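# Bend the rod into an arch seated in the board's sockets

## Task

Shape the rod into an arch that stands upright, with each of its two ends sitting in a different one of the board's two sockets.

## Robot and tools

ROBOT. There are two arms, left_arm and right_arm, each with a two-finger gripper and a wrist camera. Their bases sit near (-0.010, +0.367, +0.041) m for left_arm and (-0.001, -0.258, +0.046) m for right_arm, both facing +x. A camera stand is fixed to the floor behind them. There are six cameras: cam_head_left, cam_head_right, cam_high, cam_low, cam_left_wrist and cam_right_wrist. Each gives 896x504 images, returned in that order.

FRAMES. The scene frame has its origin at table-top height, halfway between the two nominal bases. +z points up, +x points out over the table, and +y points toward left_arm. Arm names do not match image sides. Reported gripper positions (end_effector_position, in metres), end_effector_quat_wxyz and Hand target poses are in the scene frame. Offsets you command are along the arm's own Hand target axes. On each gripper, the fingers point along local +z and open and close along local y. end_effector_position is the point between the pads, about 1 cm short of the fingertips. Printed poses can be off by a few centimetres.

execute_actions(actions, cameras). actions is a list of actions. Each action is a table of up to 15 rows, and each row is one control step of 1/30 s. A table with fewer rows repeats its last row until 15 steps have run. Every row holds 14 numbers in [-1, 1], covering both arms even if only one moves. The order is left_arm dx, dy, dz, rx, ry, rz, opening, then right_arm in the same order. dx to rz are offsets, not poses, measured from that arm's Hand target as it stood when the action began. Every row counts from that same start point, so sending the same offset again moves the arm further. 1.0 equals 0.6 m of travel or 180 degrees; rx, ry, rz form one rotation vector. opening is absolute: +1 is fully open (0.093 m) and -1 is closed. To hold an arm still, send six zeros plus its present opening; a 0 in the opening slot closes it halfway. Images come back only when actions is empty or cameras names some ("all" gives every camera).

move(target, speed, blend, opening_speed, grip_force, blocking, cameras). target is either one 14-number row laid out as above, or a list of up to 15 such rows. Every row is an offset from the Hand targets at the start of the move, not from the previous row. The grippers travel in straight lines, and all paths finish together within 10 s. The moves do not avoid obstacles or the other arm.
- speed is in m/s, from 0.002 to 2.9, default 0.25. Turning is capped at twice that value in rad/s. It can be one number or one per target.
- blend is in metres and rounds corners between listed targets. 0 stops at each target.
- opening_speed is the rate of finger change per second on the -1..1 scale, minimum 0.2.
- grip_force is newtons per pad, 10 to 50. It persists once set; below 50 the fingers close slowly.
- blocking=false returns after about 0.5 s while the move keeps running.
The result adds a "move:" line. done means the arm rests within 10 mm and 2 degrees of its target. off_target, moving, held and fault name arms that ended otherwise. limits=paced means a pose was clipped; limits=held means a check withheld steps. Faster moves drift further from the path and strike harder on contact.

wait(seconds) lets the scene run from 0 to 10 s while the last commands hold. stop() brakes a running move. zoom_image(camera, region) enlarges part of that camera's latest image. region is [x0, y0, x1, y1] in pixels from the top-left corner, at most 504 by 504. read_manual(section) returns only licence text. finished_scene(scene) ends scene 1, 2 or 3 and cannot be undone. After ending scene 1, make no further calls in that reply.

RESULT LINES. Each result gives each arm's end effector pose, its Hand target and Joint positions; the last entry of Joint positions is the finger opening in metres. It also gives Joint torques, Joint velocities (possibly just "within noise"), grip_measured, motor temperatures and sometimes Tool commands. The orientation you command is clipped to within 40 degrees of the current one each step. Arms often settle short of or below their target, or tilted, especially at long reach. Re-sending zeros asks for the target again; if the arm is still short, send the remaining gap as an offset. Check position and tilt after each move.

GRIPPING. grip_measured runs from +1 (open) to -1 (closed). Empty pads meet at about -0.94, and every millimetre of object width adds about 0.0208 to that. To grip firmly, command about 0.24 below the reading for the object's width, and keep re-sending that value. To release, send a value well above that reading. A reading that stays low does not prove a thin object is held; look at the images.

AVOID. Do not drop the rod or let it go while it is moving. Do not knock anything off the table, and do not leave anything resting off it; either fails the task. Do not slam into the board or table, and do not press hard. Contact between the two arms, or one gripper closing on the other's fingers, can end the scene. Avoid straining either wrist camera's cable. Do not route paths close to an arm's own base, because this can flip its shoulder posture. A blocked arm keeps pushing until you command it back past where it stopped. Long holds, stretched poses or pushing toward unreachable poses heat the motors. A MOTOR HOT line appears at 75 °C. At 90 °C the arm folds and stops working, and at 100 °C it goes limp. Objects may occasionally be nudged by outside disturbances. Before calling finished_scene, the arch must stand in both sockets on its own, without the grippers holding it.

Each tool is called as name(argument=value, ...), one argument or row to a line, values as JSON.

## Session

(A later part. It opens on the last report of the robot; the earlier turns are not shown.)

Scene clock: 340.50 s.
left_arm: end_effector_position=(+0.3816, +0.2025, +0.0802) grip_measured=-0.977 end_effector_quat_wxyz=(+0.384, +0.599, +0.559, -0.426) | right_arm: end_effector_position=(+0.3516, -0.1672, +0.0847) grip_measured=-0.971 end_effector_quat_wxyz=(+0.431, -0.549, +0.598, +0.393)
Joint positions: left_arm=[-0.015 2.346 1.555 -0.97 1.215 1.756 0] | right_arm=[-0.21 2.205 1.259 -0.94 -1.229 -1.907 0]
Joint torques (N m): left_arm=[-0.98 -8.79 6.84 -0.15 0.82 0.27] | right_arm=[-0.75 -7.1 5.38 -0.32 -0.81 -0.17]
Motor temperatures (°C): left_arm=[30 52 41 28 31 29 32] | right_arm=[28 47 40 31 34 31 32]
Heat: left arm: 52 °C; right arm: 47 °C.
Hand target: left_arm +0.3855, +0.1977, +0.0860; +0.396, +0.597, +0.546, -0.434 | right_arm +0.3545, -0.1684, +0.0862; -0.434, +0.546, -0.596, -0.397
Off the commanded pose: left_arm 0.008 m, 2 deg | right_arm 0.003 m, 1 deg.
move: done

move(
  target=[0,0,0,0,0,0,-0.75, 0,0,0,0,0,0,-0.75],
  opening_speed=0.2,
  cameras=["cam_high","cam_low"],
)

zoom_image(
  camera="cam_high",
  region=[395, 215, 445, 265],
)

zoom_image(
  camera="cam_low",
  region=[495, 205, 545, 255],
)

Scene clock: 345.63 s.
left_arm: end_effector_position=(+0.3793, +0.2006, +0.0793) grip_measured=-0.752 end_effector_quat_wxyz=(+0.382, +0.593, +0.559, -0.435) | right_arm: end_effector_position=(+0.3504, -0.1680, +0.0822) grip_measured=-0.752 end_effector_quat_wxyz=(+0.429, -0.545, +0.601, +0.397)
Joint positions: left_arm=[-0.018 2.355 1.555 -0.982 1.228 1.759 0.009] | right_arm=[-0.213 2.214 1.259 -0.946 -1.229 -1.909 0.009]
Joint torques (N m): left_arm=[-0.69 -9.37 7.04 -0.13 0.71 0.3] | right_arm=[-0.49 -7.76 5.46 -0.3 -0.8 -0.18]
Heat: left arm: 52 °C; right arm: 46 °C.
Hand target: left_arm +0.3855, +0.1977, +0.0860; +0.396, +0.597, +0.546, -0.434 | right_arm +0.3545, -0.1684, +0.0862; +0.434, -0.546, +0.596, +0.397
Off the commanded pose: left_arm 0.010 m, 2 deg | right_arm 0.006 m, 1 deg.
move: done
Images, in order (width x height): cam_high 896x504, cam_low 896x504.

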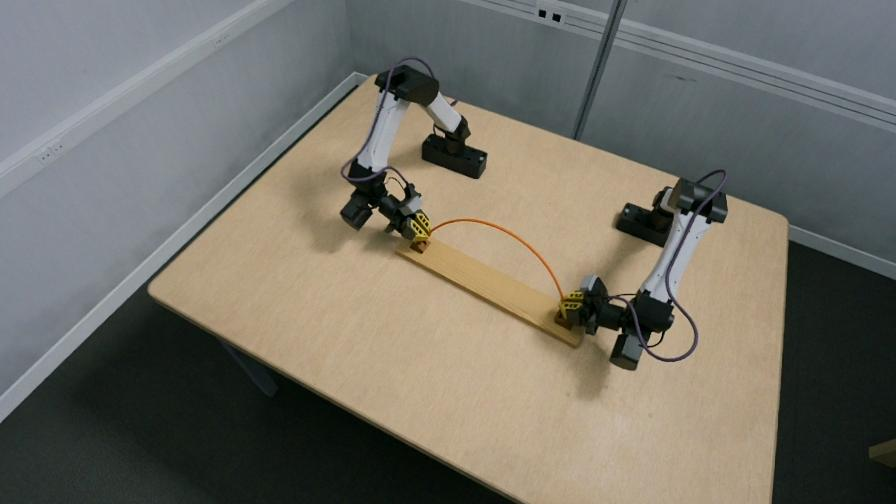

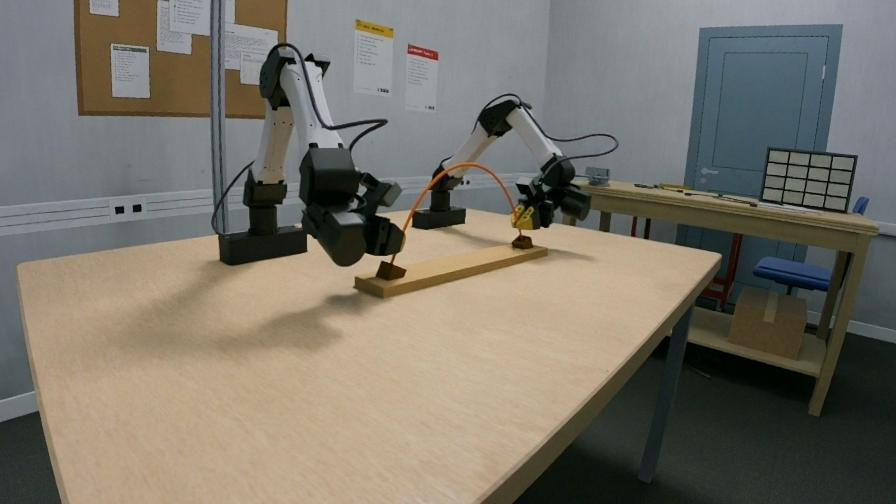

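Scaled by 10.080 from the camera's 896x504 image, which has a finer 1280x720 frame.

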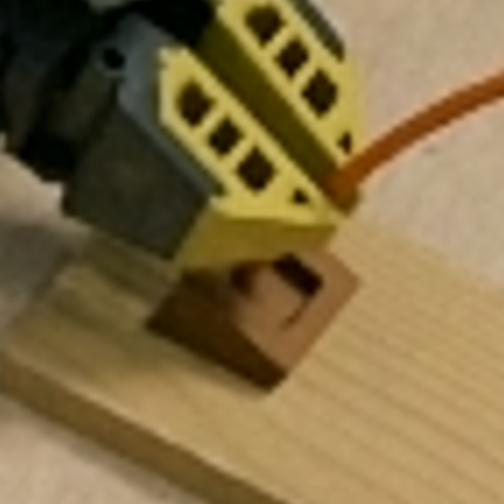

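Scaled by 10.080 from the camera's 896x504 image, which has a finer 1280x720 frame.

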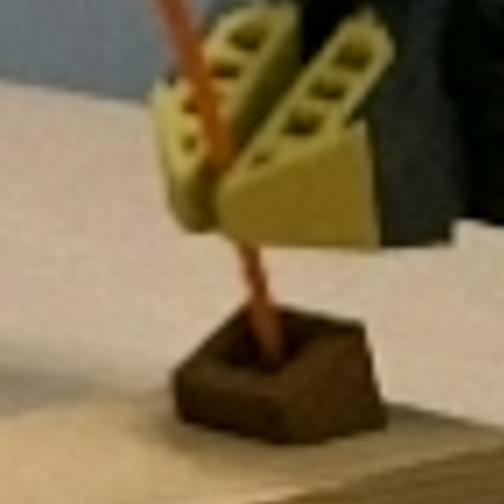

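zoom_image(
  camera="cam_low",
  region=[365, 235, 425, 295],
)

wait(
  seconds=0,
  cameras=["cam_head_left","cam_head_right"],
)

zoom_image(
  camera="cam_head_left",
  region=[550, 240, 600, 290],
)

zoom_image(
  camera="cam_head_right",
  region=[415, 240, 465, 290],
)

zoom_image(
  camera="cam_head_right",
  region=[560, 250, 610, 300],
)

Scaled by 8.400 from the camera's 896x504 image, which has a finer 1280x720 frame.

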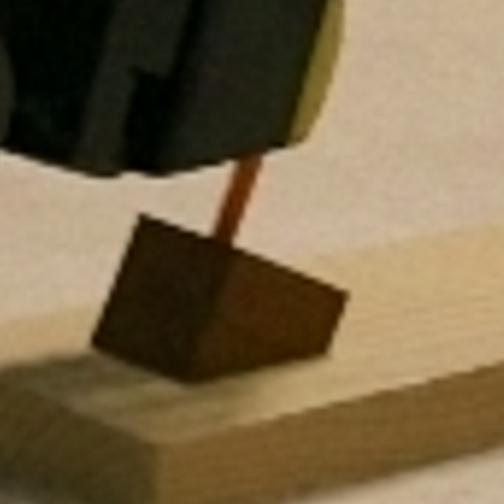

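Scene clock: 352.60 s.
left_arm: end_effector_position=(+0.3793, +0.2006, +0.0793) grip_measured=-0.752 end_effector_quat_wxyz=(+0.382, +0.593, +0.559, -0.435) | right_arm: end_effector_position=(+0.3504, -0.1680, +0.0822) grip_measured=-0.752 end_effector_quat_wxyz=(+0.429, -0.545, +0.601, +0.397)
Joint positions: left_arm=[-0.018 2.355 1.555 -0.982 1.228 1.759 0.009] | right_arm=[-0.213 2.214 1.259 -0.946 -1.229 -1.909 0.009]
Joint torques (N m): left_arm=[-0.72 -9.37 7.02 -0.12 0.71 0.29] | right_arm=[-0.5 -7.77 5.45 -0.29 -0.8 -0.19]
Heat: left arm: 53 °C; right arm: 47 °C.
Hand target: left_arm +0.3855, +0.1977, +0.0860; +0.396, +0.597, +0.546, -0.434 | right_arm +0.3545, -0.1684, +0.0862; +0.434, -0.546, +0.596, +0.397
Tool commands: left_gripper/opening=-0.75 right_gripper/opening=-0.75
Off the commanded pose: left_arm 0.010 m, 2 deg | right_arm 0.006 m, 1 deg.
Images, in order (width x height): cam_head_left 896x504, cam_head_right 896x504.

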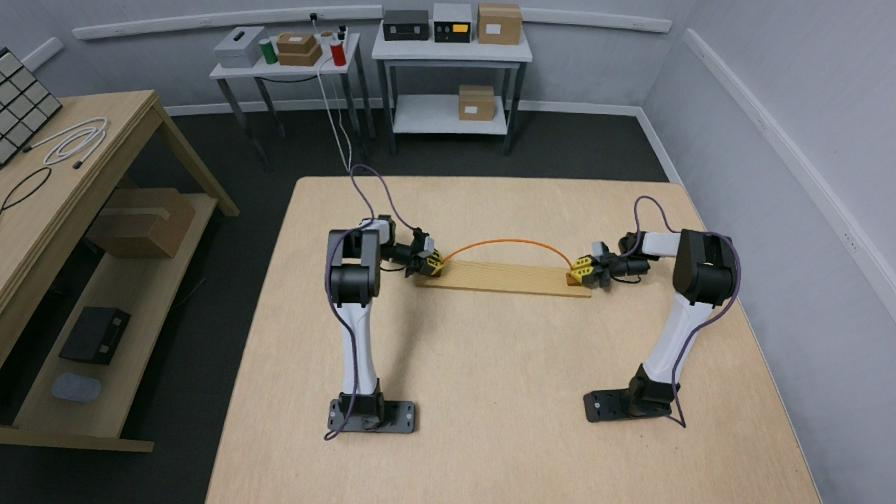

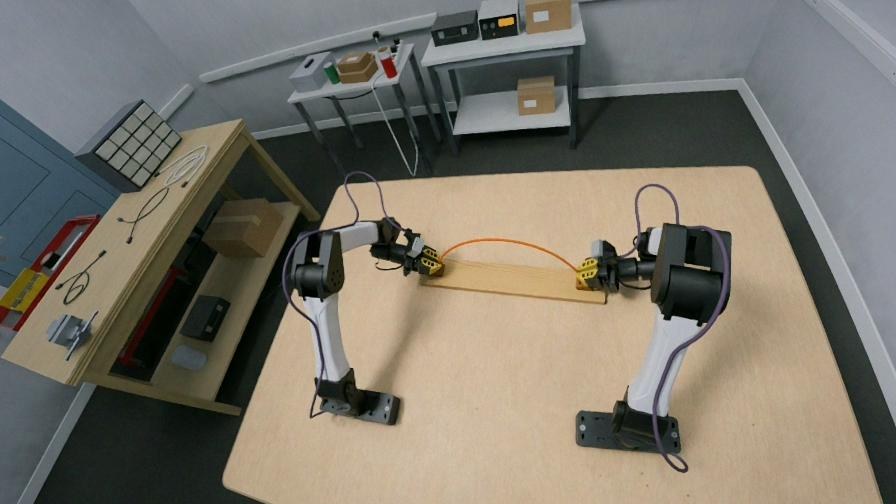

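Scaled by 10.080 from the camera's 896x504 image, which has a finer 1280x720 frame.

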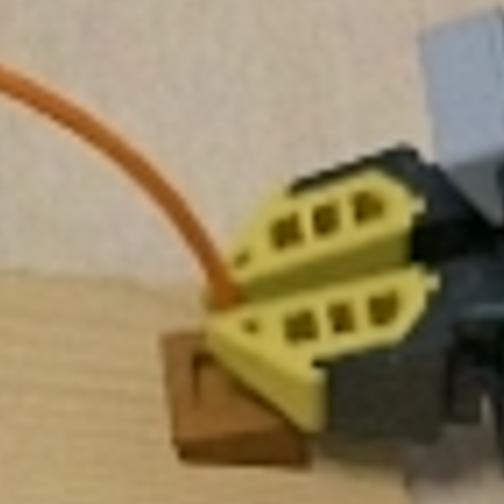

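Scaled by 10.080 from the camera's 896x504 image, which has a finer 1280x720 frame.

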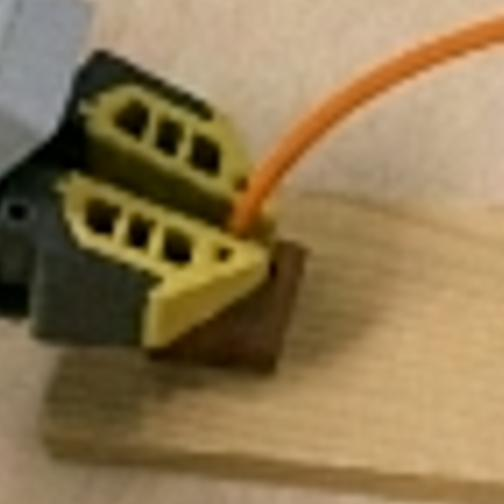

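Scaled by 10.080 from the camera's 896x504 image, which has a finer 1280x720 frame.

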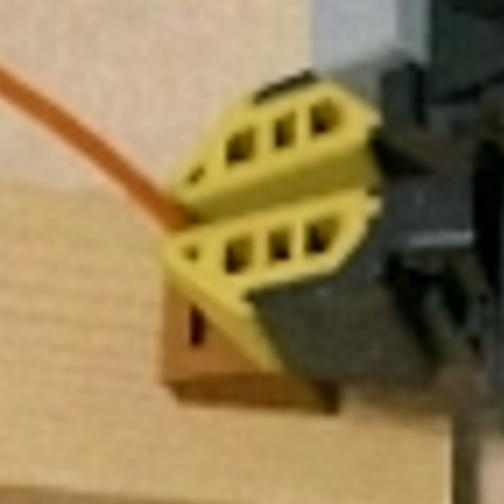

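move(
  target=[
    [0,0,-0.0333,0,0,0,-0.5, 0,0,-0.0333,0,0,0,-0.5],
    [0,0,-0.18,0,0,0,-0.5, 0,0,-0.18,0,0,0,-0.5],
  ],
  speed=[0.05,0.15],
  cameras=["cam_high","cam_low","cam_head_left"],
)

zoom_image(
  camera="cam_high",
  region=[395, 215, 445, 265],
)

zoom_image(
  camera="cam_high",
  region=[540, 290, 590, 340],
)

Scene clock: 362.27 s.
left_arm: end_effector_position=(+0.3891, +0.2998, +0.1061) grip_measured=-0.502 end_effector_quat_wxyz=(+0.380, +0.565, +0.603, -0.415) | right_arm: end_effector_position=(+0.3397, -0.2673, +0.1043) grip_measured=-0.502 end_effector_quat_wxyz=(+0.406, -0.499, +0.675, +0.362)
Joint positions: left_arm=[0.222 2.409 1.766 -1.454 1.133 2.064 0.021] | right_arm=[-0.488 2.196 1.381 -1.296 -1.075 -2.077 0.021]
Joint torques (N m): left_arm=[-0.64 -11.78 6.98 -0.73 0.44 0.29] | right_arm=[-0.49 -10.43 6.26 -0.76 -0.67 -0.18]
Heat: left arm: 53 °C; right arm: 47 °C.
Hand target: left_arm +0.3948, +0.3000, +0.1195; +0.396, +0.597, +0.546, -0.434 | right_arm +0.3453, -0.2708, +0.1194; +0.434, -0.546, +0.596, +0.397
Off the commanded pose: left_arm 0.014 m, 8 deg | right_arm 0.016 m, 12 deg.
joint sent to its limit (left arm) — joint 6 (wrist roll), upper limit. The joint targets are off in orientation, not in position.
joint sent to its limit (right arm) — joint 6 (wrist roll), lower limit. The joint targets are off in orientation, not in position.
move: off_target (left_arm, right_arm)
Images, in order (width x height): cam_head_left 896x504, cam_high 896x504, cam_low 896x504.

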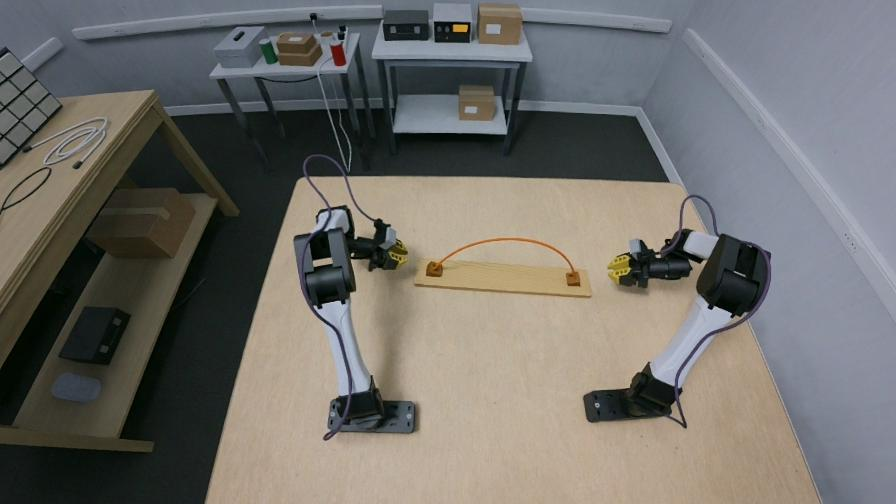

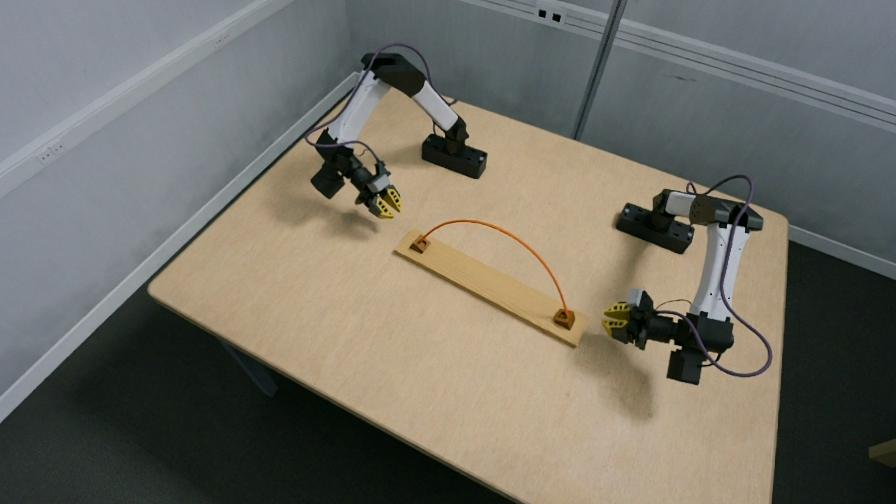

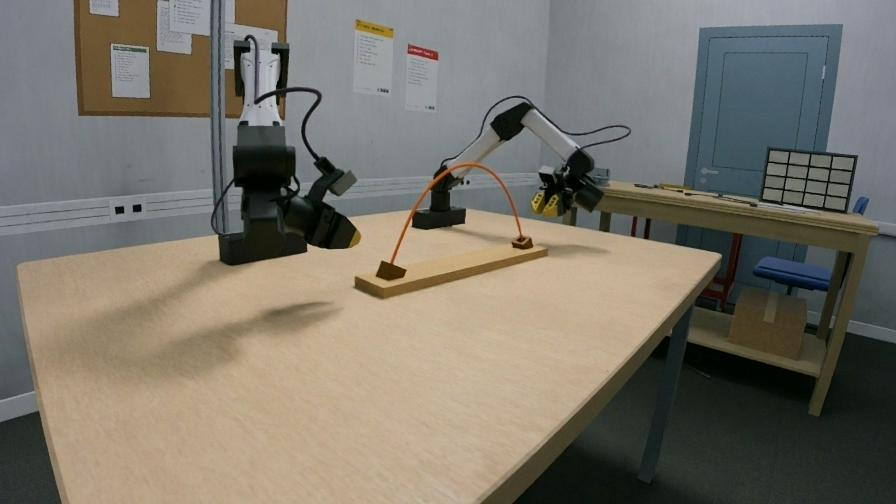

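Scaled by 10.080 from the camera's 896x504 image, which has a finer 1280x720 frame.

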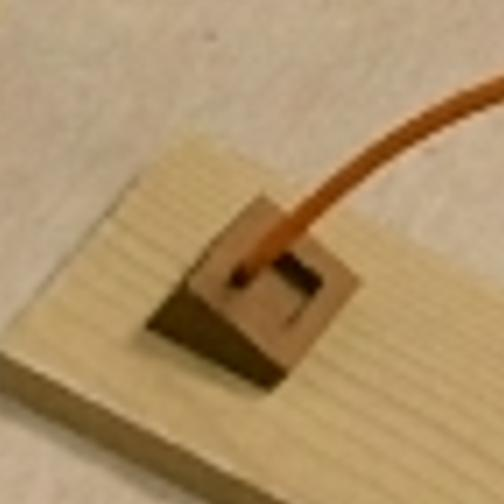

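Scaled by 10.080 from the camera's 896x504 image, which has a finer 1280x720 frame.

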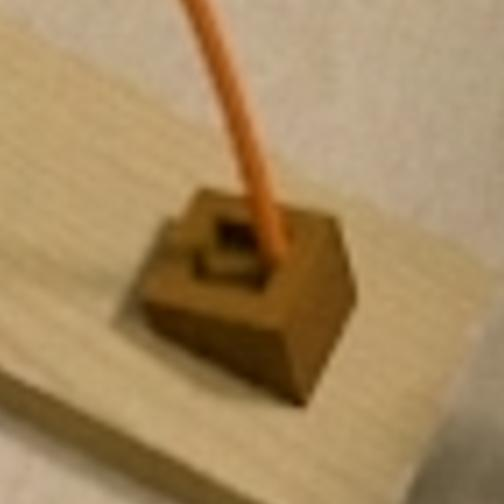

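finished_scene(
  scene=2,
)

The scene is finished: the task was done.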